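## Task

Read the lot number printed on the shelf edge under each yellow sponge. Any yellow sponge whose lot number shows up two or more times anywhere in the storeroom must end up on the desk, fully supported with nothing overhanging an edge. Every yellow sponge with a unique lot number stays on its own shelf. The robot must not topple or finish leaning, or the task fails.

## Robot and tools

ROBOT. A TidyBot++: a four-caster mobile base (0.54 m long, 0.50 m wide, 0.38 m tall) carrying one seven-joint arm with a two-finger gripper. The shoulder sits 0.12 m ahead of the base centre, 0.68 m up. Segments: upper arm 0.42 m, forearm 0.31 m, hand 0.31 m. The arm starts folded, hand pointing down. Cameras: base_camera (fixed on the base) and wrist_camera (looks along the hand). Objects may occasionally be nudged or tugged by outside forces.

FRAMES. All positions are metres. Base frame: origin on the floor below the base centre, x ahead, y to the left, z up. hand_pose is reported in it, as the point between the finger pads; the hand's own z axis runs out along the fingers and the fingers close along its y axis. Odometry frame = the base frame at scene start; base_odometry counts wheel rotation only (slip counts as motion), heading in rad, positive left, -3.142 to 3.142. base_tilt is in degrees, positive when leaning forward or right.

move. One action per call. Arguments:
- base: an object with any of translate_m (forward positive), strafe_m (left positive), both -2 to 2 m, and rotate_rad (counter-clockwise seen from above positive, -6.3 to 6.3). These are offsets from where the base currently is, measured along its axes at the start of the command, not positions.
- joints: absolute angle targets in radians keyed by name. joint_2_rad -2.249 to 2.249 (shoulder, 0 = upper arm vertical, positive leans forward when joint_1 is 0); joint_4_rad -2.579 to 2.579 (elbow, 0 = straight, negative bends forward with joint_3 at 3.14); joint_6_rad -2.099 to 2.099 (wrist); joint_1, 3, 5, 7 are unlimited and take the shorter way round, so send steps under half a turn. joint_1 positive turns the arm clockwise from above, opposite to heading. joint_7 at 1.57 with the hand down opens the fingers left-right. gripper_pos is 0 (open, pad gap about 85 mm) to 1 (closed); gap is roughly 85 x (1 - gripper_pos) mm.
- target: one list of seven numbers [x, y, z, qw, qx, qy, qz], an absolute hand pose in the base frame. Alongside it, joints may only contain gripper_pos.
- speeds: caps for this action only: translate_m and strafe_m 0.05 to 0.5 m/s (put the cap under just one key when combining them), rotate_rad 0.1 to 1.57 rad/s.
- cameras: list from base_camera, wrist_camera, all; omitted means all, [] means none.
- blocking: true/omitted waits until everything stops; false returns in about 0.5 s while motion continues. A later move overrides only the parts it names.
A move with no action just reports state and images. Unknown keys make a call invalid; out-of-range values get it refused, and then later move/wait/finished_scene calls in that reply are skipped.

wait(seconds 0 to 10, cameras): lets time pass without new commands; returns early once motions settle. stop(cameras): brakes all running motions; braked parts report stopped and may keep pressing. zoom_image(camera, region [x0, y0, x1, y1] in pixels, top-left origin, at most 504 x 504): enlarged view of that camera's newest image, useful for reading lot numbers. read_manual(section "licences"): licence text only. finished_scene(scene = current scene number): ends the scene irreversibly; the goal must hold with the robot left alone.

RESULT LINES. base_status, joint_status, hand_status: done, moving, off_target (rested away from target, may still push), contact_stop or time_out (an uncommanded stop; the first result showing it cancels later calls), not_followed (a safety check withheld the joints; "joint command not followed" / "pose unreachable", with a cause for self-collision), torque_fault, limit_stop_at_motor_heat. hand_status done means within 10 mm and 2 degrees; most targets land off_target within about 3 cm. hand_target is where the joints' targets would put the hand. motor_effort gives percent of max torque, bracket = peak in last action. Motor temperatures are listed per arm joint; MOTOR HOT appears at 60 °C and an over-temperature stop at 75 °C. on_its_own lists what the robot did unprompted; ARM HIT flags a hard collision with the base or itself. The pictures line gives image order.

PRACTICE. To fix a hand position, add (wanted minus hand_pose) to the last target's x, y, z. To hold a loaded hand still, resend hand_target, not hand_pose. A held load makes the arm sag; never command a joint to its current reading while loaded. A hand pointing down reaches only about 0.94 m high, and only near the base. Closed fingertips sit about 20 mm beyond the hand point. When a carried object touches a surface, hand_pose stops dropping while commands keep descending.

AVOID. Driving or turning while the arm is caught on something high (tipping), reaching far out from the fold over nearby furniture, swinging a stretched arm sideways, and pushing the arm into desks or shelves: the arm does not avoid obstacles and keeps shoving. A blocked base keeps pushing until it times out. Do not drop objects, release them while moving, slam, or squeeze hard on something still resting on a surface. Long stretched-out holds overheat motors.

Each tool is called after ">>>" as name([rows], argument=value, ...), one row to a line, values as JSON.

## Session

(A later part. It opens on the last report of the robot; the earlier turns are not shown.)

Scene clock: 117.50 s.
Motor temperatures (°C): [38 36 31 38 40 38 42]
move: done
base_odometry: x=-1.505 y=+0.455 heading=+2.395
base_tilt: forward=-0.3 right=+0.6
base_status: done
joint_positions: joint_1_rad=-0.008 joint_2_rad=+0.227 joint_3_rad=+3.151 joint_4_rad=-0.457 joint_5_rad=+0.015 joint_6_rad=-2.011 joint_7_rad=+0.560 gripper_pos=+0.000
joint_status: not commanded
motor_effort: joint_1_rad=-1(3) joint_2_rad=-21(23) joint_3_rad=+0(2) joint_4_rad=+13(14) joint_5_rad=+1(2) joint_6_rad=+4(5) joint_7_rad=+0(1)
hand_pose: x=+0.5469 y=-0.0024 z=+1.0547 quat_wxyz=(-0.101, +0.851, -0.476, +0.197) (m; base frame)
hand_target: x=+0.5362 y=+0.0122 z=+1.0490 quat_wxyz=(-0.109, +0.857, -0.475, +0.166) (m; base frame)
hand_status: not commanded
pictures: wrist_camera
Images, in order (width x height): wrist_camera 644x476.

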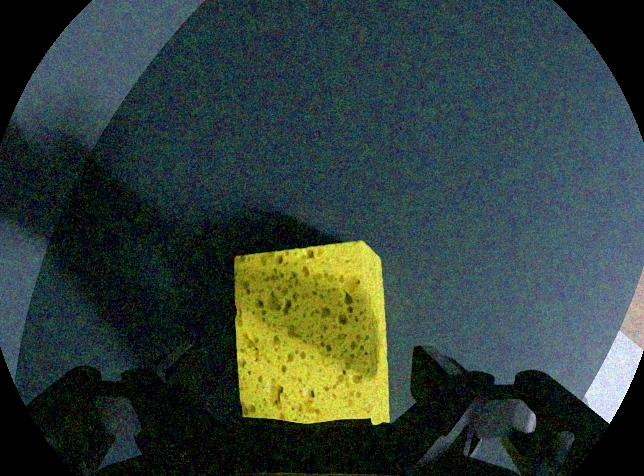

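>>> move(joints={"joint_2_rad": 0.178, "joint_4_rad": -0.612, "joint_6_rad": -1.957}, cameras=["wrist_camera"])

Scene clock: 120.30 s.
Motor temperatures (°C): [38 36 31 38 40 38 42]
move: done
base_odometry: x=-1.505 y=+0.455 heading=+2.395
base_tilt: forward=-0.3 right=+0.6
base_status: not commanded
joint_positions: joint_1_rad=-0.008 joint_2_rad=+0.183 joint_3_rad=+3.151 joint_4_rad=-0.581 joint_5_rad=+0.015 joint_6_rad=-1.997 joint_7_rad=+0.560 gripper_pos=+0.000
joint_status: all done
motor_effort: joint_1_rad=+0(1) joint_2_rad=-20(22) joint_3_rad=+0(0) joint_4_rad=+13(14) joint_5_rad=+1(1) joint_6_rad=+3(5) joint_7_rad=+0(1)
hand_pose: x=+0.5288 y=-0.0027 z=+1.0336 quat_wxyz=(-0.086, +0.857, -0.479, +0.169) (m; base frame)
hand_target: x=+0.5364 y=+0.0124 z=+1.0299 quat_wxyz=(-0.109, +0.857, -0.477, +0.163) (m; base frame)
hand_status: not commanded
pictures: wrist_camera
Images, in order (width x height): wrist_camera 644x476.

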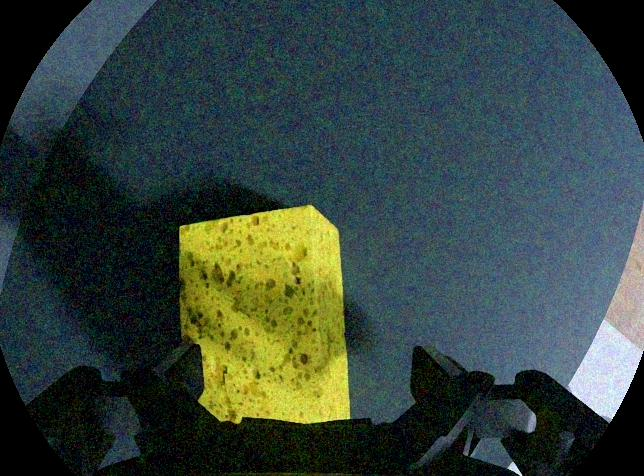

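>>> move(joints={"joint_2_rad": 0.238, "joint_4_rad": -0.439}, cameras=[])

>>> move(joints={"joint_2_rad": 0.18, "joint_4_rad": -0.618, "joint_6_rad": -1.86}, base={"translate_m": 0.004, "strafe_m": 0.002}, cameras=["wrist_camera"])

Scene clock: 122.20 s.
Motor temperatures (°C): [38 36 31 38 40 38 42]
move: done
base_odometry: x=-1.505 y=+0.455 heading=+2.395
base_tilt: forward=-0.3 right=+0.6
base_status: not commanded
joint_positions: joint_1_rad=-0.008 joint_2_rad=+0.210 joint_3_rad=+3.151 joint_4_rad=-0.459 joint_5_rad=+0.015 joint_6_rad=-1.997 joint_7_rad=+0.560 gripper_pos=+0.000
joint_status: all done
motor_effort: joint_1_rad=+0(1) joint_2_rad=-20(21) joint_3_rad=+0(0) joint_4_rad=+13(15) joint_5_rad=+1(1) joint_6_rad=+5(5) joint_7_rad=+0(1)
hand_pose: x=+0.5444 y=-0.0025 z=+1.0631 quat_wxyz=(-0.108, +0.848, -0.475, +0.209) (m; base frame)
hand_target: x=+0.5664 y=+0.0128 z=+1.0638 quat_wxyz=(-0.136, +0.846, -0.469, +0.212) (m; base frame)
hand_status: not commanded
pictures: none
No camera images: "cameras" was empty.

Scene clock: 123.33 s.
Motor temperatures (°C): [38 36 31 38 40 38 42]
move: done
base_odometry: x=-1.509 y=+0.456 heading=+2.394
base_tilt: forward=-0.3 right=+0.6
base_status: done
joint_positions: joint_1_rad=-0.008 joint_2_rad=+0.188 joint_3_rad=+3.151 joint_4_rad=-0.591 joint_5_rad=+0.015 joint_6_rad=-1.920 joint_7_rad=+0.560 gripper_pos=+0.000
joint_status: all done
motor_effort: joint_1_rad=+0(2) joint_2_rad=-21(24) joint_3_rad=+0(1) joint_4_rad=+15(15) joint_5_rad=+1(1) joint_6_rad=+4(5) joint_7_rad=+0(1)
hand_pose: x=+0.5518 y=-0.0028 z=+1.0376 quat_wxyz=(-0.100, +0.852, -0.476, +0.195) (m; base frame)
hand_target: x=+0.5641 y=+0.0128 z=+1.0397 quat_wxyz=(-0.131, +0.848, -0.472, +0.201) (m; base frame)
hand_status: not commanded
pictures: wrist_camera
Images, in order (width x height): wrist_camera 644x476.

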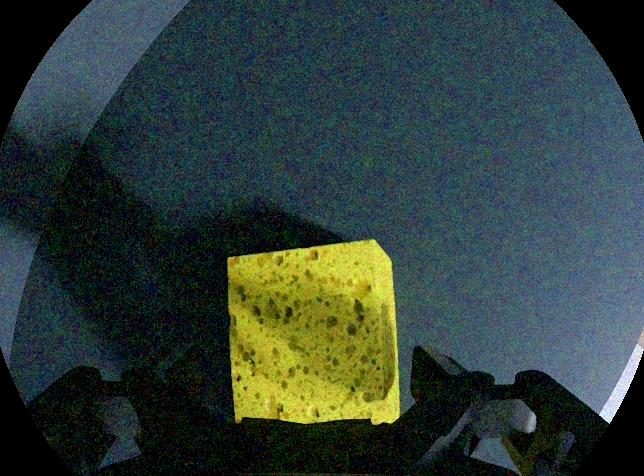

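>>> move(joints={"joint_2_rad": 0.16, "joint_4_rad": -0.668, "joint_6_rad": -1.82}, cameras=["wrist_camera"])

Scene clock: 125.27 s.
Motor temperatures (°C): [38 36 31 38 40 38 42]
move: done
base_odometry: x=-1.509 y=+0.456 heading=+2.394
base_tilt: forward=-0.3 right=+0.6
base_status: not commanded
joint_positions: joint_1_rad=-0.008 joint_2_rad=+0.167 joint_3_rad=+3.151 joint_4_rad=-0.641 joint_5_rad=+0.015 joint_6_rad=-1.879 joint_7_rad=+0.560 gripper_pos=+0.000
joint_status: all done
motor_effort: joint_1_rad=+0(1) joint_2_rad=-20(21) joint_3_rad=+0(0) joint_4_rad=+15(15) joint_5_rad=+1(1) joint_6_rad=+4(5) joint_7_rad=+0(0)
hand_pose: x=+0.5530 y=-0.0029 z=+1.0343 quat_wxyz=(-0.103, +0.850, -0.475, +0.201) (m; base frame)
hand_target: x=+0.5650 y=+0.0128 z=+1.0358 quat_wxyz=(-0.134, +0.847, -0.472, +0.205) (m; base frame)
hand_status: not commanded
pictures: wrist_camera
Images, in order (width x height): wrist_camera 644x476.

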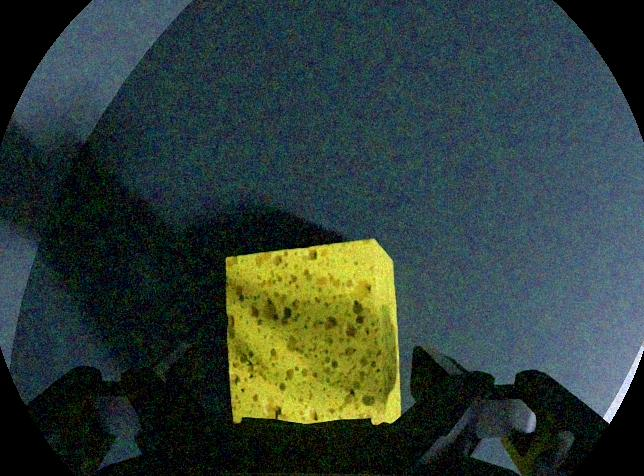

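>>> move(joints={"gripper_pos": 0.45}, cameras=["wrist_camera"])

Scene clock: 126.23 s.
Motor temperatures (°C): [38 36 31 38 40 38 42]
move: off_target
base_odometry: x=-1.509 y=+0.456 heading=+2.394
base_tilt: forward=-0.3 right=+0.6
base_status: not commanded
joint_positions: joint_1_rad=-0.008 joint_2_rad=+0.157 joint_3_rad=+3.151 joint_4_rad=-0.644 joint_5_rad=+0.015 joint_6_rad=-1.875 joint_7_rad=+0.560 gripper_pos=+0.392
joint_status: gripper_pos off_target (ended at +0.392, target +0.450)
motor_effort: joint_1_rad=-1(1) joint_2_rad=-21(21) joint_3_rad=+0(1) joint_4_rad=+15(15) joint_5_rad=+1(2) joint_6_rad=+4(5) joint_7_rad=+0(1)
hand_pose: x=+0.5504 y=-0.0030 z=+1.0380 quat_wxyz=(-0.105, +0.849, -0.475, +0.205) (m; base frame)
hand_target: x=+0.5650 y=+0.0128 z=+1.0358 quat_wxyz=(-0.134, +0.847, -0.472, +0.205) (m; base frame)
hand_status: not commanded
pictures: wrist_camera
Images, in order (width x height): wrist_camera 644x476.

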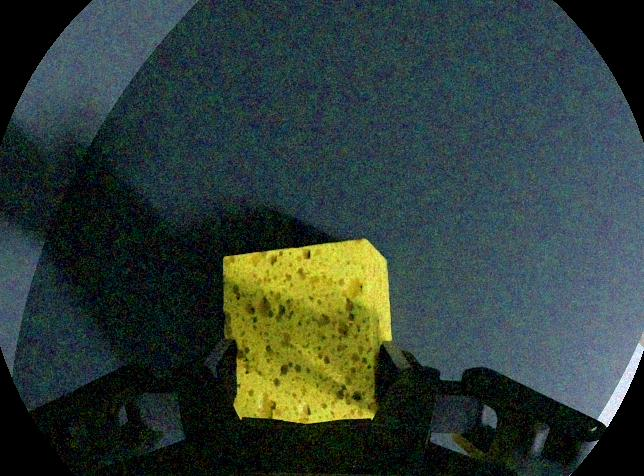

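>>> move(joints={"joint_2_rad": 0.21, "joint_4_rad": -0.52, "joint_6_rad": -1.90}, cameras=["wrist_camera"])

Scene clock: 127.60 s.
Motor temperatures (°C): [38 36 31 38 40 38 42]
move: done
base_odometry: x=-1.509 y=+0.456 heading=+2.394
base_tilt: forward=-0.3 right=+0.6
base_status: not commanded
joint_positions: joint_1_rad=-0.008 joint_2_rad=+0.183 joint_3_rad=+3.151 joint_4_rad=-0.540 joint_5_rad=+0.015 joint_6_rad=-1.875 joint_7_rad=+0.560 gripper_pos=+0.392
joint_status: all done
motor_effort: joint_1_rad=+0(1) joint_2_rad=-20(21) joint_3_rad=+0(0) joint_4_rad=+13(16) joint_5_rad=+1(1) joint_6_rad=+5(6) joint_7_rad=+0(0)
hand_pose: x=+0.5645 y=-0.0028 z=+1.0649 quat_wxyz=(-0.124, +0.841, -0.470, +0.238) (m; base frame)
hand_target: x=+0.5687 y=+0.0128 z=+1.0562 quat_wxyz=(-0.137, +0.846, -0.470, +0.213) (m; base frame)
hand_status: not commanded
pictures: wrist_camera
Images, in order (width x height): wrist_camera 644x476.

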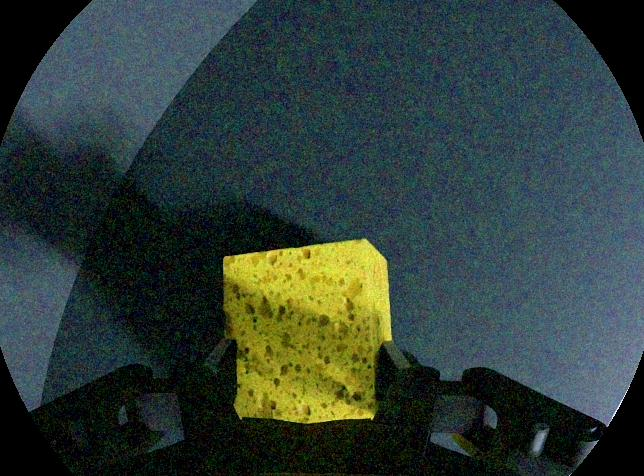

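>>> move(base={"translate_m": -0.42}, cameras=[])

>>> move(base={"translate_m": -0.329, "strafe_m": 0.387, "rotate_rad": -3.178}, joints={"joint_2_rad": 0.167, "joint_4_rad": -1.375, "joint_6_rad": -1.11}, cameras=["all"])

Scene clock: 131.23 s.
Motor temperatures (°C): [38 36 31 38 40 38 42]
move: done
base_odometry: x=-1.201 y=+0.171 heading=+2.395
base_tilt: forward=-0.3 right=+0.6
base_status: done
joint_positions: joint_1_rad=-0.008 joint_2_rad=+0.193 joint_3_rad=+3.151 joint_4_rad=-0.535 joint_5_rad=+0.015 joint_6_rad=-1.875 joint_7_rad=+0.560 gripper_pos=+0.392
joint_status: not commanded
motor_effort: joint_1_rad=+0(3) joint_2_rad=-21(26) joint_3_rad=+0(1) joint_4_rad=+14(16) joint_5_rad=+1(1) joint_6_rad=+4(6) joint_7_rad=+0(1)
hand_pose: x=+0.5686 y=-0.0027 z=+1.0621 quat_wxyz=(-0.122, +0.841, -0.470, +0.236) (m; base frame)
hand_target: x=+0.5687 y=+0.0128 z=+1.0562 quat_wxyz=(-0.137, +0.846, -0.470, +0.213) (m; base frame)
hand_status: not commanded
pictures: none
No camera images: "cameras" was empty.

Scene clock: 135.00 s.
Motor temperatures (°C): [38 36 31 38 40 38 42]
move: done
base_odometry: x=-1.222 y=-0.337 heading=-0.782
base_tilt: forward=-0.3 right=+0.6
base_status: done
joint_positions: joint_1_rad=-0.004 joint_2_rad=+0.172 joint_3_rad=+3.157 joint_4_rad=-1.344 joint_5_rad=+0.015 joint_6_rad=-1.162 joint_7_rad=+0.560 gripper_pos=+0.395
joint_status: all done
motor_effort: joint_1_rad=+0(4) joint_2_rad=-24(29) joint_3_rad=+0(3) joint_4_rad=+20(21) joint_5_rad=+1(2) joint_6_rad=+4(6) joint_7_rad=+0(1)
hand_pose: x=+0.6442 y=-0.0079 z=+0.8348 quat_wxyz=(-0.103, +0.850, -0.474, +0.205) (m; base frame)
hand_target: x=+0.6497 y=+0.0118 z=+0.8312 quat_wxyz=(-0.134, +0.841, -0.483, +0.202) (m; base frame)
hand_status: not commanded
pictures: base_camera, wrist_camera
Images, in order (width x height): base_camera 644x364, wrist_camera 644x476.

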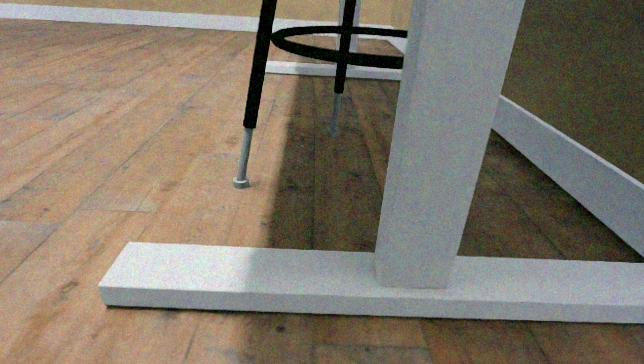

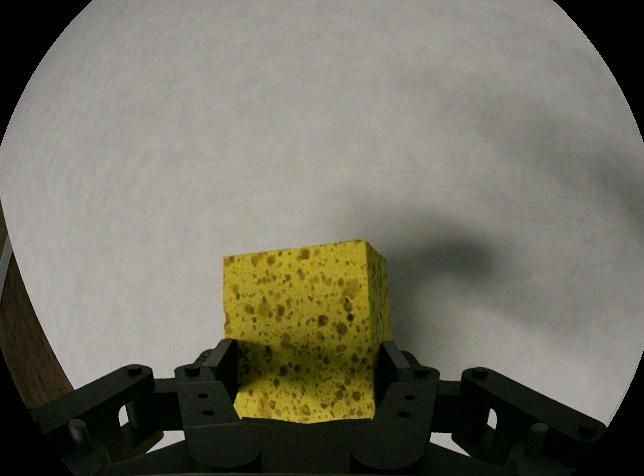

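>>> move(joints={"joint_2_rad": 0.17, "joint_4_rad": -1.45, "joint_6_rad": -1.03}, cameras=["wrist_camera"])

Scene clock: 137.43 s.
Motor temperatures (°C): [38 36 31 38 40 38 42]
move: done
base_odometry: x=-1.222 y=-0.337 heading=-0.782
base_tilt: forward=-0.3 right=+0.6
base_status: not commanded
joint_positions: joint_1_rad=-0.004 joint_2_rad=+0.170 joint_3_rad=+3.157 joint_4_rad=-1.425 joint_5_rad=+0.015 joint_6_rad=-1.089 joint_7_rad=+0.560 gripper_pos=+0.395
joint_status: all done
motor_effort: joint_1_rad=+0(1) joint_2_rad=-25(26) joint_3_rad=+0(0) joint_4_rad=+20(21) joint_5_rad=+1(1) joint_6_rad=+4(5) joint_7_rad=+0(0)
hand_pose: x=+0.6421 y=-0.0079 z=+0.8100 quat_wxyz=(-0.102, +0.851, -0.474, +0.203) (m; base frame)
hand_target: x=+0.6512 y=+0.0113 z=+0.8067 quat_wxyz=(-0.134, +0.840, -0.484, +0.203) (m; base frame)
hand_status: not commanded
pictures: wrist_camera
Images, in order (width x height): wrist_camera 644x476.

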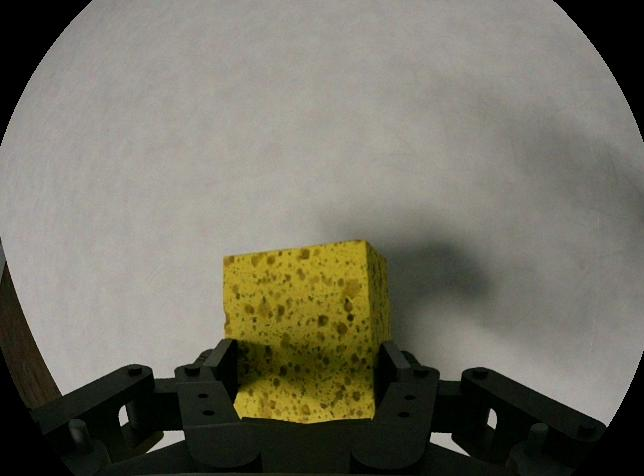

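>>> move(joints={"joint_2_rad": 0.176, "joint_4_rad": -1.51, "joint_6_rad": -0.965}, cameras=[])

>>> move(joints={"joint_2_rad": 0.184, "joint_4_rad": -1.55, "joint_6_rad": -0.915}, cameras=["wrist_camera"])

Scene clock: 138.63 s.
Motor temperatures (°C): [38 36 31 38 40 38 42]
move: done
base_odometry: x=-1.222 y=-0.337 heading=-0.782
base_tilt: forward=-0.3 right=+0.6
base_status: not commanded
joint_positions: joint_1_rad=-0.004 joint_2_rad=+0.170 joint_3_rad=+3.157 joint_4_rad=-1.485 joint_5_rad=+0.015 joint_6_rad=-1.023 joint_7_rad=+0.560 gripper_pos=+0.395
joint_status: all done
motor_effort: joint_1_rad=-1(1) joint_2_rad=-25(26) joint_3_rad=+0(0) joint_4_rad=+20(21) joint_5_rad=+1(1) joint_6_rad=+4(5) joint_7_rad=+0(0)
hand_pose: x=+0.6426 y=-0.0078 z=+0.7917 quat_wxyz=(-0.103, +0.850, -0.473, +0.206) (m; base frame)
hand_target: x=+0.6517 y=+0.0109 z=+0.7855 quat_wxyz=(-0.134, +0.840, -0.485, +0.203) (m; base frame)
hand_status: not commanded
pictures: none
No camera images: "cameras" was empty.

Scene clock: 139.33 s.
Motor temperatures (°C): [38 36 31 38 40 38 42]
move: done
base_odometry: x=-1.222 y=-0.337 heading=-0.782
base_tilt: forward=-0.3 right=+0.6
base_status: not commanded
joint_positions: joint_1_rad=-0.004 joint_2_rad=+0.170 joint_3_rad=+3.157 joint_4_rad=-1.525 joint_5_rad=+0.015 joint_6_rad=-0.971 joint_7_rad=+0.560 gripper_pos=+0.395
joint_status: all done
motor_effort: joint_1_rad=+0(1) joint_2_rad=-25(26) joint_3_rad=+0(0) joint_4_rad=+20(21) joint_5_rad=+1(1) joint_6_rad=+4(5) joint_7_rad=+0(0)
hand_pose: x=+0.6447 y=-0.0077 z=+0.7810 quat_wxyz=(-0.106, +0.849, -0.472, +0.211) (m; base frame)
hand_target: x=+0.6535 y=+0.0106 z=+0.7702 quat_wxyz=(-0.134, +0.839, -0.486, +0.204) (m; base frame)
hand_status: not commanded
pictures: wrist_camera
Images, in order (width x height): wrist_camera 644x476.

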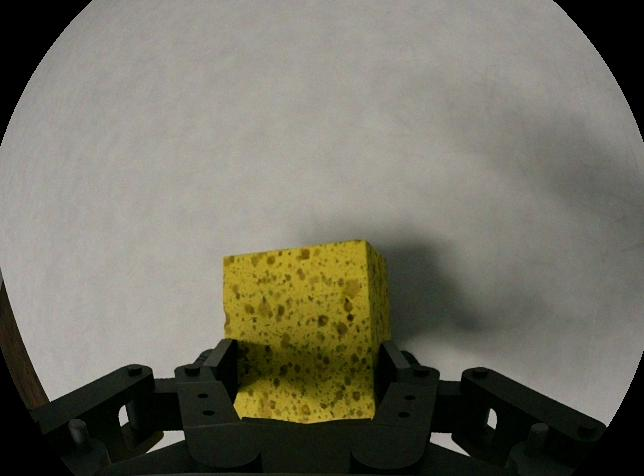

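>>> move(joints={"joint_2_rad": 0.195, "joint_4_rad": -1.58, "joint_6_rad": -0.915}, cameras=[])

>>> move(joints={"joint_2_rad": 0.205, "joint_4_rad": -1.60, "joint_6_rad": -0.90}, cameras=["wrist_camera"])

Scene clock: 140.17 s.
Motor temperatures (°C): [38 36 31 38 40 38 42]
move: done
base_odometry: x=-1.222 y=-0.337 heading=-0.782
base_tilt: forward=-0.3 right=+0.6
base_status: not commanded
joint_positions: joint_1_rad=-0.004 joint_2_rad=+0.171 joint_3_rad=+3.157 joint_4_rad=-1.553 joint_5_rad=+0.015 joint_6_rad=-0.968 joint_7_rad=+0.560 gripper_pos=+0.395
joint_status: all done
motor_effort: joint_1_rad=+0(1) joint_2_rad=-22(25) joint_3_rad=+0(1) joint_4_rad=+17(20) joint_5_rad=+1(1) joint_6_rad=+3(5) joint_7_rad=+0(0)
hand_pose: x=+0.6367 y=-0.0076 z=+0.7681 quat_wxyz=(-0.100, +0.852, -0.474, +0.199) (m; base frame)
hand_target: x=+0.6443 y=+0.0105 z=+0.7509 quat_wxyz=(-0.124, +0.843, -0.488, +0.187) (m; base frame)
hand_status: not commanded
pictures: none
No camera images: "cameras" was empty.

Scene clock: 140.73 s.
Motor temperatures (°C): [38 36 31 38 40 38 42]
move: off_target
base_odometry: x=-1.222 y=-0.337 heading=-0.782
base_tilt: forward=-0.3 right=+0.6
base_status: not commanded
joint_positions: joint_1_rad=-0.004 joint_2_rad=+0.170 joint_3_rad=+3.157 joint_4_rad=-1.559 joint_5_rad=+0.015 joint_6_rad=-0.955 joint_7_rad=+0.560 gripper_pos=+0.395
joint_status: joint_4_rad off_target (ended at -1.559, target -1.600); the others done
motor_effort: joint_1_rad=-1(1) joint_2_rad=-21(23) joint_3_rad=+0(0) joint_4_rad=+17(19) joint_5_rad=+1(1) joint_6_rad=+5(5) joint_7_rad=+0(1)
hand_pose: x=+0.6383 y=-0.0076 z=+0.7678 quat_wxyz=(-0.102, +0.851, -0.473, +0.203) (m; base frame)
hand_target: x=+0.6422 y=+0.0104 z=+0.7388 quat_wxyz=(-0.120, +0.845, -0.489, +0.181) (m; base frame)
hand_status: not commanded
pictures: wrist_camera
Images, in order (width x height): wrist_camera 644x476.

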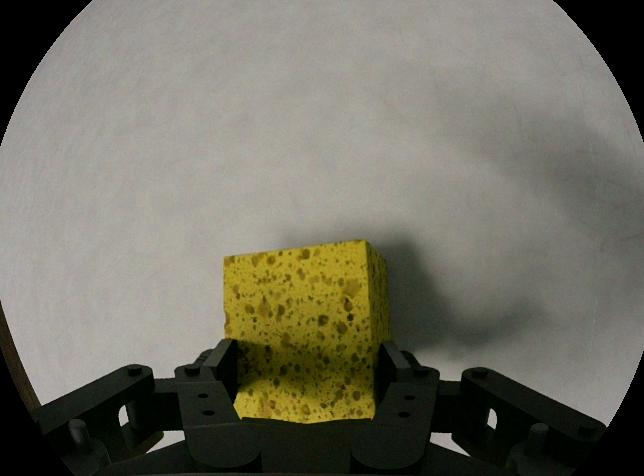

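>>> move(joints={"joint_4_rad": -1.585, "gripper_pos": 0.1}, cameras=["wrist_camera"])

Scene clock: 141.67 s.
Motor temperatures (°C): [38 36 31 38 40 38 42]
move: done
base_odometry: x=-1.222 y=-0.337 heading=-0.782
base_tilt: forward=-0.3 right=+0.6
base_status: not commanded
joint_positions: joint_1_rad=-0.004 joint_2_rad=+0.186 joint_3_rad=+3.157 joint_4_rad=-1.564 joint_5_rad=+0.015 joint_6_rad=-0.955 joint_7_rad=+0.560 gripper_pos=+0.100
joint_status: all done
motor_effort: joint_1_rad=+0(1) joint_2_rad=-25(26) joint_3_rad=+0(0) joint_4_rad=+19(20) joint_5_rad=+1(1) joint_6_rad=+4(5) joint_7_rad=+0(0)
hand_pose: x=+0.6380 y=-0.0076 z=+0.7572 quat_wxyz=(-0.097, +0.853, -0.474, +0.194) (m; base frame)
hand_target: x=+0.6475 y=+0.0104 z=+0.7454 quat_wxyz=(-0.124, +0.843, -0.488, +0.187) (m; base frame)
hand_status: not commanded
pictures: wrist_camera
Images, in order (width x height): wrist_camera 644x476.

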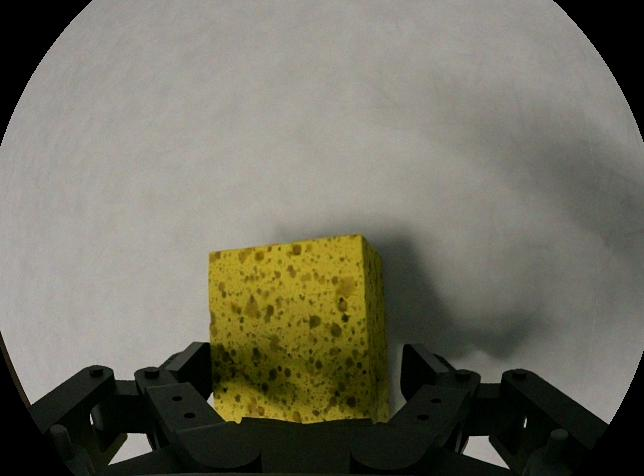

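>>> move(joints={"joint_2_rad": 0.175, "joint_4_rad": -1.50, "joint_6_rad": -1.07}, cameras=[])

>>> move(joints={"joint_2_rad": 0.16, "joint_4_rad": -1.28, "joint_6_rad": -1.31}, cameras=["wrist_camera"])

Scene clock: 143.87 s.
Motor temperatures (°C): [38 36 31 38 40 38 42]
move: done
base_odometry: x=-1.222 y=-0.337 heading=-0.782
base_tilt: forward=-0.3 right=+0.6
base_status: not commanded
joint_positions: joint_1_rad=-0.004 joint_2_rad=+0.173 joint_3_rad=+3.157 joint_4_rad=-1.514 joint_5_rad=+0.015 joint_6_rad=-1.031 joint_7_rad=+0.560 gripper_pos=+0.100
joint_status: all done
motor_effort: joint_1_rad=+0(1) joint_2_rad=-24(27) joint_3_rad=+0(0) joint_4_rad=+20(20) joint_5_rad=+1(1) joint_6_rad=+4(5) joint_7_rad=+0(1)
hand_pose: x=+0.6317 y=-0.0077 z=+0.7760 quat_wxyz=(-0.094, +0.854, -0.476, +0.188) (m; base frame)
hand_target: x=+0.6253 y=+0.0115 z=+0.7764 quat_wxyz=(-0.111, +0.849, -0.489, +0.163) (m; base frame)
hand_status: not commanded
pictures: none
No camera images: "cameras" was empty.

Scene clock: 145.13 s.
Motor temperatures (°C): [38 36 31 38 40 38 42]
move: done
base_odometry: x=-1.222 y=-0.337 heading=-0.782
base_tilt: forward=-0.3 right=+0.6
base_status: not commanded
joint_positions: joint_1_rad=-0.004 joint_2_rad=+0.158 joint_3_rad=+3.157 joint_4_rad=-1.297 joint_5_rad=+0.015 joint_6_rad=-1.250 joint_7_rad=+0.560 gripper_pos=+0.100
joint_status: all done
motor_effort: joint_1_rad=+0(1) joint_2_rad=-24(27) joint_3_rad=+0(0) joint_4_rad=+19(21) joint_5_rad=+1(1) joint_6_rad=+4(5) joint_7_rad=+0(1)
hand_pose: x=+0.6292 y=-0.0079 z=+0.8514 quat_wxyz=(-0.096, +0.852, -0.476, +0.194) (m; base frame)
hand_target: x=+0.6166 y=+0.0125 z=+0.8506 quat_wxyz=(-0.111, +0.852, -0.486, +0.161) (m; base frame)
hand_status: not commanded
pictures: wrist_camera
Images, in order (width x height): wrist_camera 644x476.

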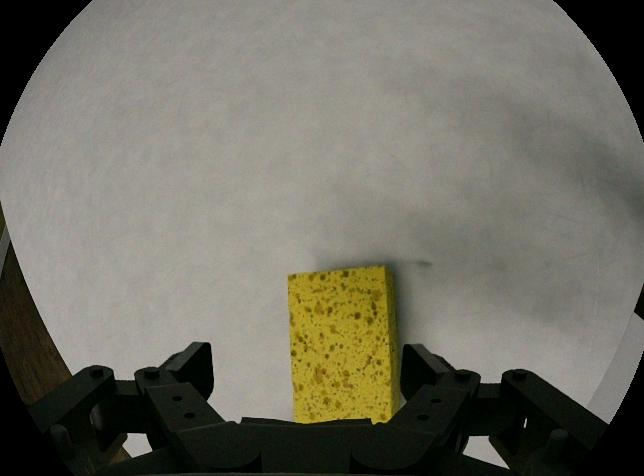

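>>> move(base={"translate_m": -0.35}, joints={"joint_2_rad": -0.3, "joint_4_rad": -1.9, "joint_6_rad": -0.8}, cameras=[])

>>> move(joints={"joint_2_rad": -0.8, "joint_4_rad": -2.512, "joint_6_rad": -0.42, "joint_7_rad": 1.545}, cameras=["wrist_camera"])

Scene clock: 148.33 s.
Motor temperatures (°C): [38 36 31 38 40 38 42]
move: done
base_odometry: x=-1.470 y=-0.090 heading=-0.783
base_tilt: forward=-0.4 right=+0.6
base_status: done
joint_positions: joint_1_rad=-0.004 joint_2_rad=-0.296 joint_3_rad=+3.157 joint_4_rad=-1.871 joint_5_rad=+0.015 joint_6_rad=-0.861 joint_7_rad=+0.560 gripper_pos=+0.100
joint_status: all done
motor_effort: joint_1_rad=-1(1) joint_2_rad=-9(30) joint_3_rad=+1(1) joint_4_rad=+21(22) joint_5_rad=+1(1) joint_6_rad=+5(7) joint_7_rad=+0(1)
hand_pose: x=+0.5126 y=-0.0068 z=+0.8461 quat_wxyz=(-0.162, +0.820, -0.457, +0.305) (m; base frame)
hand_target: x=+0.5193 y=+0.0091 z=+0.8452 quat_wxyz=(-0.195, +0.806, -0.467, +0.306) (m; base frame)
hand_status: not commanded
pictures: none
No camera images: "cameras" was empty.

Scene clock: 150.57 s.
Motor temperatures (°C): [38 36 31 38 40 38 42]
move: done
base_odometry: x=-1.470 y=-0.090 heading=-0.783
base_tilt: forward=-0.4 right=+0.6
base_status: not commanded
joint_positions: joint_1_rad=-0.004 joint_2_rad=-0.784 joint_3_rad=+3.157 joint_4_rad=-2.482 joint_5_rad=+0.015 joint_6_rad=-0.481 joint_7_rad=+1.502 gripper_pos=+0.100
joint_status: all done
motor_effort: joint_1_rad=-1(1) joint_2_rad=+5(11) joint_3_rad=+1(1) joint_4_rad=+22(23) joint_5_rad=+0(1) joint_6_rad=+7(9) joint_7_rad=+0(1)
hand_pose: x=+0.3892 y=-0.0033 z=+0.7617 quat_wxyz=(-0.013, +0.886, -0.032, +0.462) (m; base frame)
hand_target: x=+0.3920 y=+0.0062 z=+0.7653 quat_wxyz=(-0.024, +0.875, -0.022, +0.483) (m; base frame)
hand_status: not commanded
pictures: wrist_camera
Images, in order (width x height): wrist_camera 644x476.

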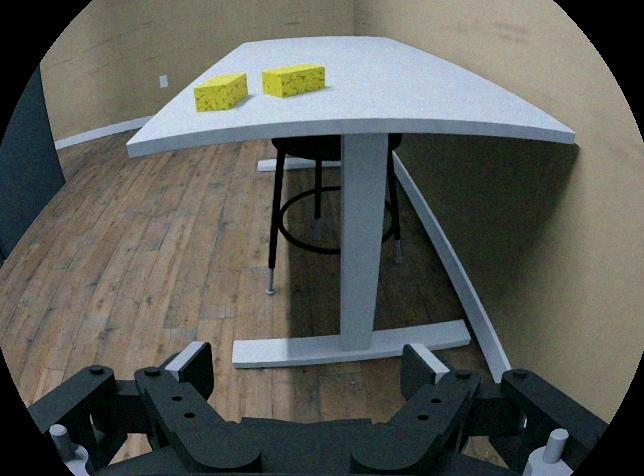

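>>> move(base={"strafe_m": 0.9}, cameras=[])

>>> move(base={"translate_m": 1.7}, joints={"joint_6_rad": -0.1}, cameras=["wrist_camera"])

Scene clock: 153.50 s.
Motor temperatures (°C): [38 36 31 38 40 38 42]
move: done
base_odometry: x=-0.836 y=+0.548 heading=-0.782
base_tilt: forward=-0.4 right=+0.6
base_status: done
joint_positions: joint_1_rad=-0.004 joint_2_rad=-0.785 joint_3_rad=+3.157 joint_4_rad=-2.483 joint_5_rad=+0.015 joint_6_rad=-0.480 joint_7_rad=+1.504 gripper_pos=+0.100
joint_status: not commanded
motor_effort: joint_1_rad=-1(1) joint_2_rad=+5(6) joint_3_rad=+1(2) joint_4_rad=+21(22) joint_5_rad=+1(1) joint_6_rad=+7(8) joint_7_rad=+0(1)
hand_pose: x=+0.3894 y=-0.0033 z=+0.7623 quat_wxyz=(-0.013, +0.886, -0.031, +0.463) (m; base frame)
hand_target: x=+0.3920 y=+0.0062 z=+0.7653 quat_wxyz=(-0.024, +0.875, -0.022, +0.483) (m; base frame)
hand_status: not commanded
pictures: none
No camera images: "cameras" was empty.

Scene clock: 157.37 s.
Motor temperatures (°C): [38 36 31 38 40 38 42]
move: done
base_odometry: x=+0.370 y=-0.650 heading=-0.782
base_tilt: forward=-0.3 right=+0.6
base_status: done
joint_positions: joint_1_rad=-0.004 joint_2_rad=-0.792 joint_3_rad=+3.157 joint_4_rad=-2.495 joint_5_rad=+0.015 joint_6_rad=-0.154 joint_7_rad=+1.504 gripper_pos=+0.100
joint_status: all done
motor_effort: joint_1_rad=+0(1) joint_2_rad=+4(7) joint_3_rad=+1(1) joint_4_rad=+22(24) joint_5_rad=+1(1) joint_6_rad=+8(10) joint_7_rad=+0(1)
hand_pose: x=+0.4299 y=-0.0031 z=+0.8485 quat_wxyz=(-0.017, +0.800, -0.027, +0.599) (m; base frame)
hand_target: x=+0.4308 y=+0.0023 z=+0.8565 quat_wxyz=(-0.024, +0.787, -0.024, +0.616) (m; base frame)
hand_status: not commanded
pictures: wrist_camera
Images, in order (width x height): wrist_camera 644x476.

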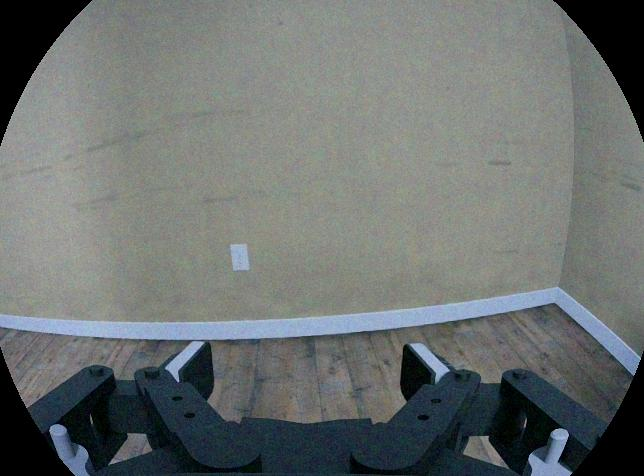

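>>> move(base={"translate_m": 1.15, "rotate_rad": 1.57}, cameras=["wrist_camera"])

Scene clock: 161.23 s.
Motor temperatures (°C): [38 36 31 38 40 38 42]
move: done
base_odometry: x=+1.187 y=-1.460 heading=+0.789
base_tilt: forward=-0.3 right=+0.6
base_status: done
joint_positions: joint_1_rad=-0.004 joint_2_rad=-0.796 joint_3_rad=+3.157 joint_4_rad=-2.495 joint_5_rad=+0.015 joint_6_rad=-0.154 joint_7_rad=+1.504 gripper_pos=+0.100
joint_status: not commanded
motor_effort: joint_1_rad=+0(1) joint_2_rad=+4(7) joint_3_rad=+1(2) joint_4_rad=+22(23) joint_5_rad=+1(1) joint_6_rad=+8(9) joint_7_rad=+0(1)
hand_pose: x=+0.4293 y=-0.0031 z=+0.8496 quat_wxyz=(-0.017, +0.799, -0.027, +0.601) (m; base frame)
hand_target: x=+0.4308 y=+0.0023 z=+0.8565 quat_wxyz=(-0.024, +0.787, -0.024, +0.616) (m; base frame)
hand_status: not commanded
pictures: wrist_camera
Images, in order (width x height): wrist_camera 644x476.

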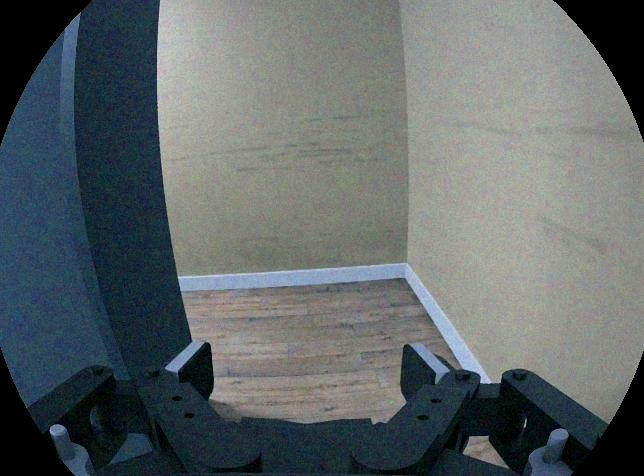

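>>> move(base={"translate_m": 1.95, "strafe_m": -0.03}, joints={"joint_6_rad": -0.05}, cameras=[])

>>> move(base={"rotate_rad": 1.57}, cameras=["wrist_camera"])

Scene clock: 178.57 s.
Motor temperatures (°C): [38 36 31 38 40 38 42]
move: time_out
base_odometry: x=+2.580 y=-0.100 heading=+0.788
base_tilt: forward=-0.4 right=+0.6
base_status: translate_m time_out (by the wheels' count: +1.947 of +1.950); strafe_m time_out (by the wheels' count: -0.030 of -0.030)
joint_positions: joint_1_rad=-0.010 joint_2_rad=-0.911 joint_3_rad=+3.161 joint_4_rad=-2.541 joint_5_rad=+0.015 joint_6_rad=-0.123 joint_7_rad=+1.520 gripper_pos=+0.099
joint_status: all done
motor_effort: joint_1_rad=-2(8) joint_2_rad=+29(37) joint_3_rad=-1(8) joint_4_rad=+28(38) joint_5_rad=+0(2) joint_6_rad=+16(25) joint_7_rad=-1(3)
hand_pose: x=+0.4067 y=-0.0024 z=+0.8651 quat_wxyz=(-0.016, +0.768, -0.020, +0.640) (m; base frame)
hand_target: x=+0.4341 y=+0.0017 z=+0.8717 quat_wxyz=(-0.024, +0.771, -0.024, +0.636) (m; base frame)
hand_status: not commanded
pictures: none
No camera images: "cameras" was empty.

not run: a stop that you did not command came earlier in this reply.

>>> move(base={"translate_m": -0.3}, cameras=["wrist_camera"])

Scene clock: 180.67 s.
Motor temperatures (°C): [38 36 31 38 40 38 42]
move: done
base_odometry: x=+2.369 y=-0.313 heading=+0.789
base_tilt: forward=-0.4 right=+0.6
base_status: done
joint_positions: joint_1_rad=-0.011 joint_2_rad=-0.801 joint_3_rad=+3.157 joint_4_rad=-2.516 joint_5_rad=+0.015 joint_6_rad=-0.081 joint_7_rad=+1.520 gripper_pos=+0.100
joint_status: not commanded
motor_effort: joint_1_rad=-1(3) joint_2_rad=+5(30) joint_3_rad=+1(3) joint_4_rad=+22(26) joint_5_rad=+1(1) joint_6_rad=+8(14) joint_7_rad=+0(1)
hand_pose: x=+0.4315 y=-0.0009 z=+0.8596 quat_wxyz=(-0.015, +0.782, -0.018, +0.623) (m; base frame)
hand_target: x=+0.4341 y=+0.0017 z=+0.8717 quat_wxyz=(-0.024, +0.771, -0.024, +0.636) (m; base frame)
hand_status: not commanded
pictures: wrist_camera
Images, in order (width x height): wrist_camera 644x476.

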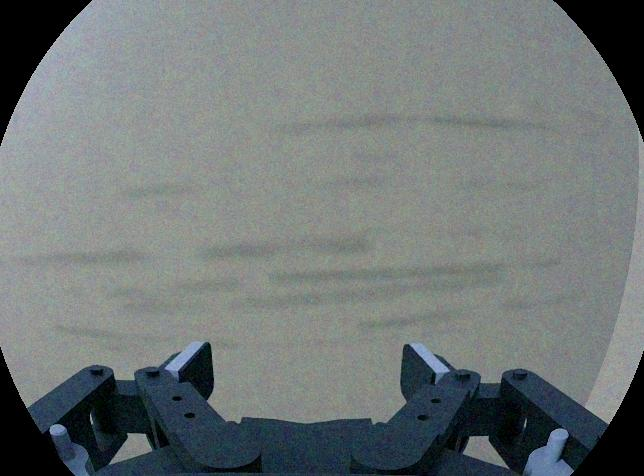

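>>> move(base={"rotate_rad": 1.57}, cameras=["wrist_camera"])

Scene clock: 183.80 s.
Motor temperatures (°C): [38 36 31 38 40 38 42]
move: done
base_odometry: x=+2.369 y=-0.313 heading=+2.358
base_tilt: forward=-0.3 right=+0.6
base_status: done
joint_positions: joint_1_rad=-0.011 joint_2_rad=-0.801 joint_3_rad=+3.157 joint_4_rad=-2.516 joint_5_rad=+0.015 joint_6_rad=-0.081 joint_7_rad=+1.520 gripper_pos=+0.100
joint_status: not commanded
motor_effort: joint_1_rad=+0(1) joint_2_rad=+4(5) joint_3_rad=+1(2) joint_4_rad=+22(23) joint_5_rad=+1(1) joint_6_rad=+8(9) joint_7_rad=+0(1)
hand_pose: x=+0.4315 y=-0.0009 z=+0.8596 quat_wxyz=(-0.015, +0.782, -0.018, +0.623) (m; base frame)
hand_target: x=+0.4341 y=+0.0017 z=+0.8717 quat_wxyz=(-0.024, +0.771, -0.024, +0.636) (m; base frame)
hand_status: not commanded
pictures: wrist_camera
Images, in order (width x height): wrist_camera 644x476.

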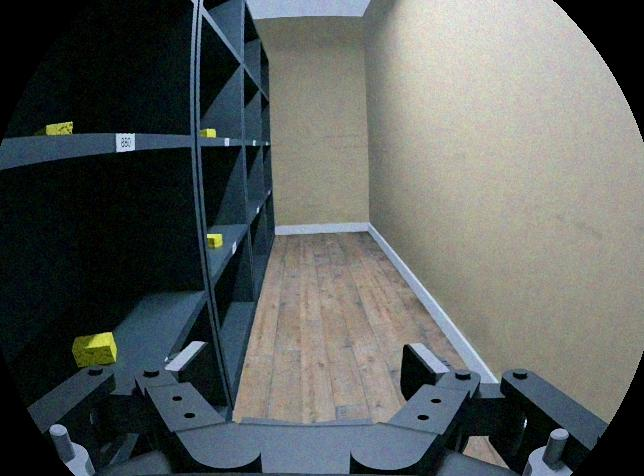

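>>> zoom_image(camera="wrist_camera", region=[70, 110, 290, 260])

Scaled by 2.291.

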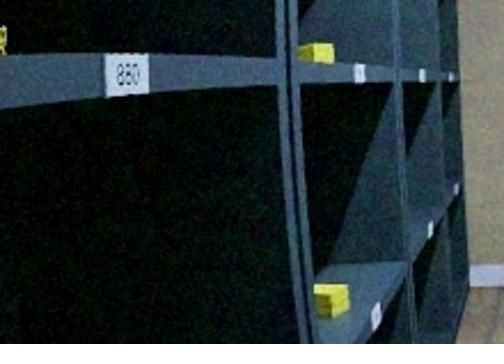

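>>> move(base={"translate_m": 0.85, "strafe_m": -0.36}, joints={"joint_1_rad": -1.58, "joint_6_rad": -0.15}, cameras=["wrist_camera"])

Scene clock: 188.03 s.
Motor temperatures (°C): [38 36 31 38 40 38 42]
move: done
base_odometry: x=+2.021 y=+0.542 heading=+2.359
base_tilt: forward=-0.3 right=+0.6
base_status: done
joint_positions: joint_1_rad=-1.563 joint_2_rad=-0.801 joint_3_rad=+3.157 joint_4_rad=-2.516 joint_5_rad=+0.015 joint_6_rad=-0.094 joint_7_rad=+1.520 gripper_pos=+0.100
joint_status: all done
motor_effort: joint_1_rad=+0(2) joint_2_rad=+4(8) joint_3_rad=+1(1) joint_4_rad=+23(23) joint_5_rad=+1(1) joint_6_rad=+9(10) joint_7_rad=+0(1)
hand_pose: x=+0.1258 y=+0.3115 z=+0.8558 quat_wxyz=(-0.443, +0.574, +0.538, +0.430) (m; base frame)
hand_target: x=+0.1166 y=+0.3077 z=+0.8415 quat_wxyz=(-0.439, +0.584, +0.550, +0.405) (m; base frame)
hand_status: not commanded
pictures: wrist_camera
Images, in order (width x height): wrist_camera 644x476.

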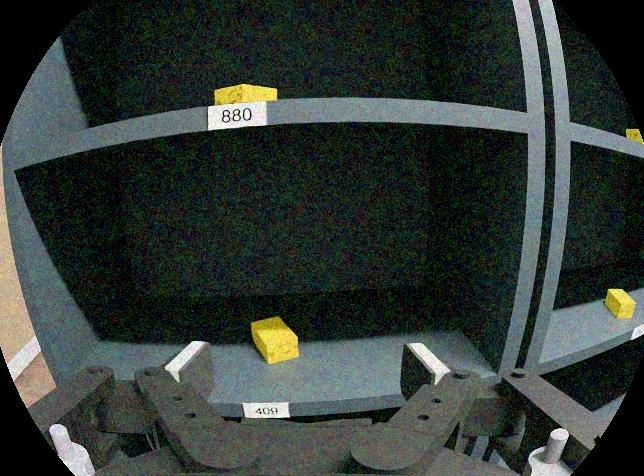

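>>> move(base={"translate_m": 0.85}, cameras=["wrist_camera"])

>>> zoom_image(camera="wrist_camera", region=[150, 90, 450, 300])

>>> move(base={"translate_m": 0.85}, cameras=["wrist_camera"])

Scene clock: 190.80 s.
Motor temperatures (°C): [38 36 31 38 40 38 42]
move: done
base_odometry: x=+1.418 y=+1.141 heading=+2.359
base_tilt: forward=-0.3 right=+0.6
base_status: done
joint_positions: joint_1_rad=-1.565 joint_2_rad=-0.795 joint_3_rad=+3.157 joint_4_rad=-2.516 joint_5_rad=+0.015 joint_6_rad=-0.095 joint_7_rad=+1.520 gripper_pos=+0.100
joint_status: not commanded
motor_effort: joint_1_rad=-1(2) joint_2_rad=+3(6) joint_3_rad=+1(3) joint_4_rad=+22(23) joint_5_rad=+1(1) joint_6_rad=+9(9) joint_7_rad=+0(1)
hand_pose: x=+0.1252 y=+0.3125 z=+0.8536 quat_wxyz=(-0.442, +0.575, +0.540, +0.428) (m; base frame)
hand_target: x=+0.1166 y=+0.3077 z=+0.8415 quat_wxyz=(-0.439, +0.584, +0.550, +0.405) (m; base frame)
hand_status: not commanded
pictures: wrist_camera
Images, in order (width x height): wrist_camera 644x476.

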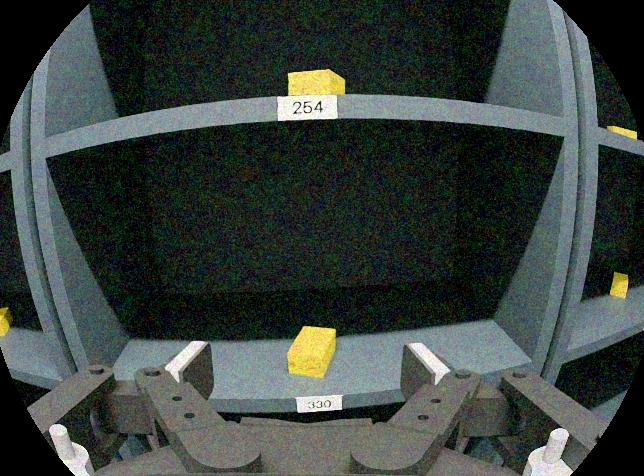

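Scaled by 1.680.

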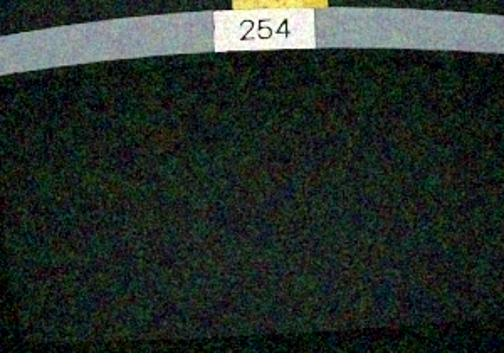

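Scene clock: 193.43 s.
Motor temperatures (°C): [38 36 31 38 40 38 42]
move: done
base_odometry: x=+0.815 y=+1.741 heading=+2.358
base_tilt: forward=-0.3 right=+0.6
base_status: done
joint_positions: joint_1_rad=-1.566 joint_2_rad=-0.774 joint_3_rad=+3.156 joint_4_rad=-2.516 joint_5_rad=+0.015 joint_6_rad=-0.096 joint_7_rad=+1.520 gripper_pos=+0.100
joint_status: not commanded
motor_effort: joint_1_rad=-3(3) joint_2_rad=-2(4) joint_3_rad=+1(2) joint_4_rad=+22(23) joint_5_rad=+1(1) joint_6_rad=+8(9) joint_7_rad=+0(1)
hand_pose: x=+0.1245 y=+0.3160 z=+0.8468 quat_wxyz=(-0.436, +0.579, +0.545, +0.422) (m; base frame)
hand_target: x=+0.1166 y=+0.3077 z=+0.8415 quat_wxyz=(-0.439, +0.584, +0.550, +0.405) (m; base frame)
hand_status: not commanded
pictures: wrist_camera
Images, in order (width x height): wrist_camera 644x476.

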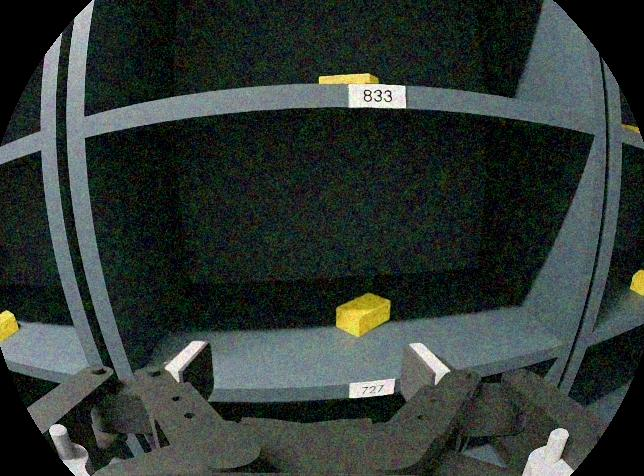

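>>> move(base={"translate_m": 0.95}, cameras=["wrist_camera"])

>>> zoom_image(camera="wrist_camera", region=[240, 350, 460, 430])

Scene clock: 196.50 s.
Motor temperatures (°C): [38 36 31 38 40 38 42]
move: done
base_odometry: x=+0.142 y=+2.411 heading=+2.358
base_tilt: forward=-0.4 right=+0.6
base_status: done
joint_positions: joint_1_rad=-1.568 joint_2_rad=-0.749 joint_3_rad=+3.156 joint_4_rad=-2.516 joint_5_rad=+0.015 joint_6_rad=-0.096 joint_7_rad=+1.520 gripper_pos=+0.100
joint_status: not commanded
motor_effort: joint_1_rad=-3(5) joint_2_rad=-8(10) joint_3_rad=+1(2) joint_4_rad=+22(23) joint_5_rad=+1(1) joint_6_rad=+8(9) joint_7_rad=+0(1)
hand_pose: x=+0.1239 y=+0.3200 z=+0.8389 quat_wxyz=(-0.429, +0.584, +0.551, +0.414) (m; base frame)
hand_target: x=+0.1166 y=+0.3077 z=+0.8415 quat_wxyz=(-0.439, +0.584, +0.550, +0.405) (m; base frame)
hand_status: not commanded
pictures: wrist_camera
Images, in order (width x height): wrist_camera 644x476.

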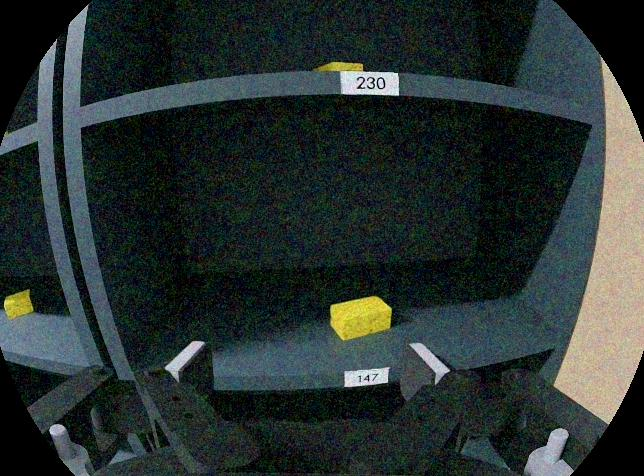

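Scaled by 2.291.

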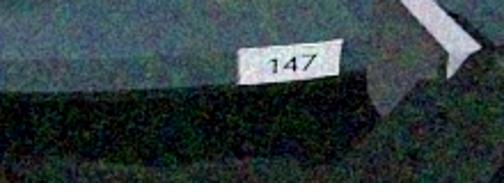

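>>> move(base={"translate_m": 0.18, "strafe_m": 0.03, "rotate_rad": 1.57}, joints={"joint_1_rad": -0.011, "joint_2_rad": 0.215, "joint_3_rad": 3.152, "joint_4_rad": -0.50, "joint_5_rad": -0.035, "joint_6_rad": -2.03, "joint_7_rad": 1.545}, cameras=["wrist_camera"])

Scene clock: 201.63 s.
Motor temperatures (°C): [38 36 31 38 40 38 42]
move: done
base_odometry: x=-0.006 y=+2.517 heading=-2.356
base_tilt: forward=-0.3 right=+0.6
base_status: done
joint_positions: joint_1_rad=-0.029 joint_2_rad=+0.189 joint_3_rad=+3.155 joint_4_rad=-0.522 joint_5_rad=+0.015 joint_6_rad=-1.971 joint_7_rad=+1.520 gripper_pos=+0.100
joint_status: all done
motor_effort: joint_1_rad=+0(4) joint_2_rad=-20(21) joint_3_rad=+0(4) joint_4_rad=+14(24) joint_5_rad=+1(2) joint_6_rad=+4(10) joint_7_rad=+0(1)
hand_pose: x=+0.5415 y=+0.0047 z=+1.0540 quat_wxyz=(+0.000, +0.974, -0.021, +0.228) (m; base frame)
hand_target: x=+0.5351 y=+0.0123 z=+1.0432 quat_wxyz=(-0.015, +0.980, -0.001, +0.197) (m; base frame)
hand_status: not commanded
pictures: wrist_camera
Images, in order (width x height): wrist_camera 644x476.

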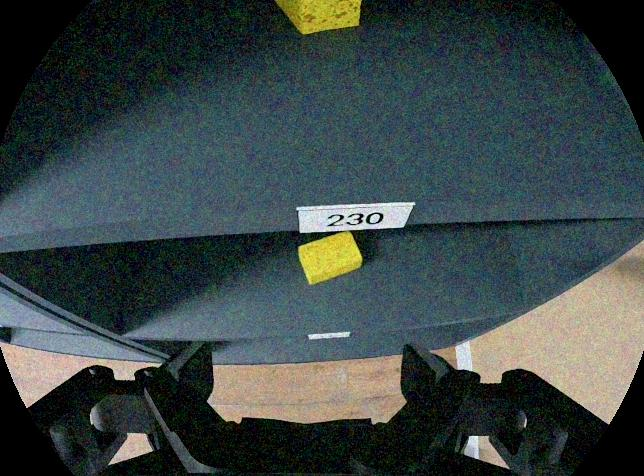

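>>> move(base={"translate_m": 0.11, "strafe_m": -0.0}, cameras=["wrist_camera"])

Scene clock: 203.47 s.
Motor temperatures (°C): [38 36 31 38 40 38 42]
move: done
base_odometry: x=-0.084 y=+2.439 heading=-2.355
base_tilt: forward=-0.3 right=+0.6
base_status: done
joint_positions: joint_1_rad=-0.028 joint_2_rad=+0.209 joint_3_rad=+3.155 joint_4_rad=-0.518 joint_5_rad=+0.015 joint_6_rad=-1.978 joint_7_rad=+1.520 gripper_pos=+0.100
joint_status: not commanded
motor_effort: joint_1_rad=+0(2) joint_2_rad=-21(27) joint_3_rad=+0(0) joint_4_rad=+14(16) joint_5_rad=+1(1) joint_6_rad=+4(5) joint_7_rad=+0(1)
hand_pose: x=+0.5470 y=+0.0046 z=+1.0461 quat_wxyz=(+0.000, +0.976, -0.021, +0.217) (m; base frame)
hand_target: x=+0.5351 y=+0.0123 z=+1.0432 quat_wxyz=(-0.015, +0.980, -0.001, +0.197) (m; base frame)
hand_status: not commanded
pictures: wrist_camera
Images, in order (width x height): wrist_camera 644x476.

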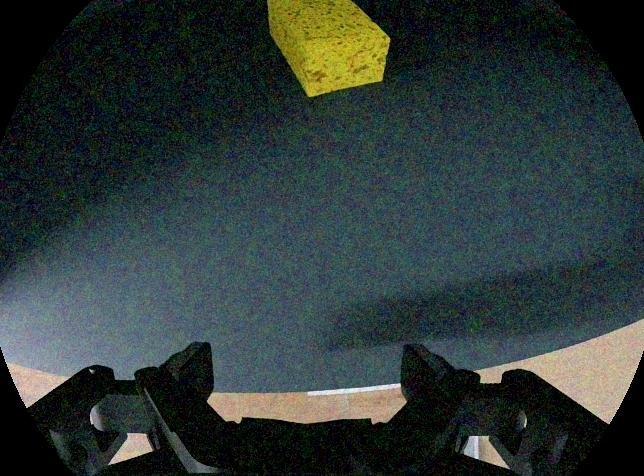

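>>> move(base={"translate_m": 0.11, "strafe_m": -0.063}, joints={"joint_2_rad": 0.165, "joint_4_rad": -0.66, "joint_6_rad": -1.82, "joint_7_rad": 1.944, "gripper_pos": 0.0}, cameras=["wrist_camera"])

Scene clock: 206.00 s.
Motor temperatures (°C): [38 36 31 38 40 38 42]
move: done
base_odometry: x=-0.206 y=+2.406 heading=-2.354
base_tilt: forward=-0.4 right=+0.6
base_status: done
joint_positions: joint_1_rad=-0.024 joint_2_rad=+0.166 joint_3_rad=+3.155 joint_4_rad=-0.636 joint_5_rad=+0.015 joint_6_rad=-1.872 joint_7_rad=+1.901 gripper_pos=+0.000
joint_status: all done
motor_effort: joint_1_rad=+0(2) joint_2_rad=-21(24) joint_3_rad=+0(1) joint_4_rad=+15(16) joint_5_rad=+1(2) joint_6_rad=+4(5) joint_7_rad=+0(1)
hand_pose: x=+0.5552 y=+0.0025 z=+1.0374 quat_wxyz=(+0.044, +0.959, +0.162, +0.228) (m; base frame)
hand_target: x=+0.5673 y=+0.0128 z=+1.0366 quat_wxyz=(+0.031, +0.951, +0.189, +0.244) (m; base frame)
hand_status: not commanded
pictures: wrist_camera
Images, in order (width x height): wrist_camera 644x476.

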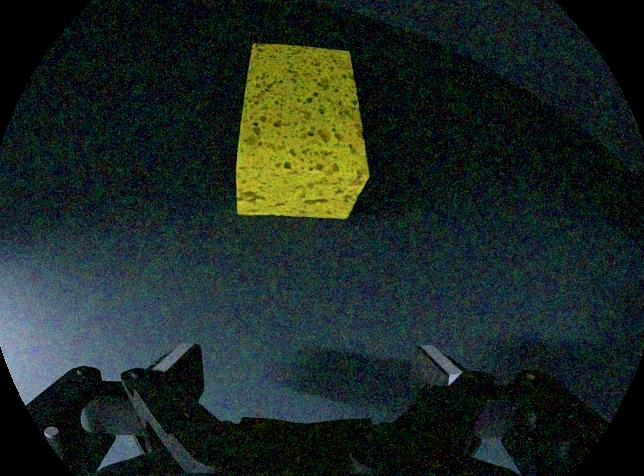

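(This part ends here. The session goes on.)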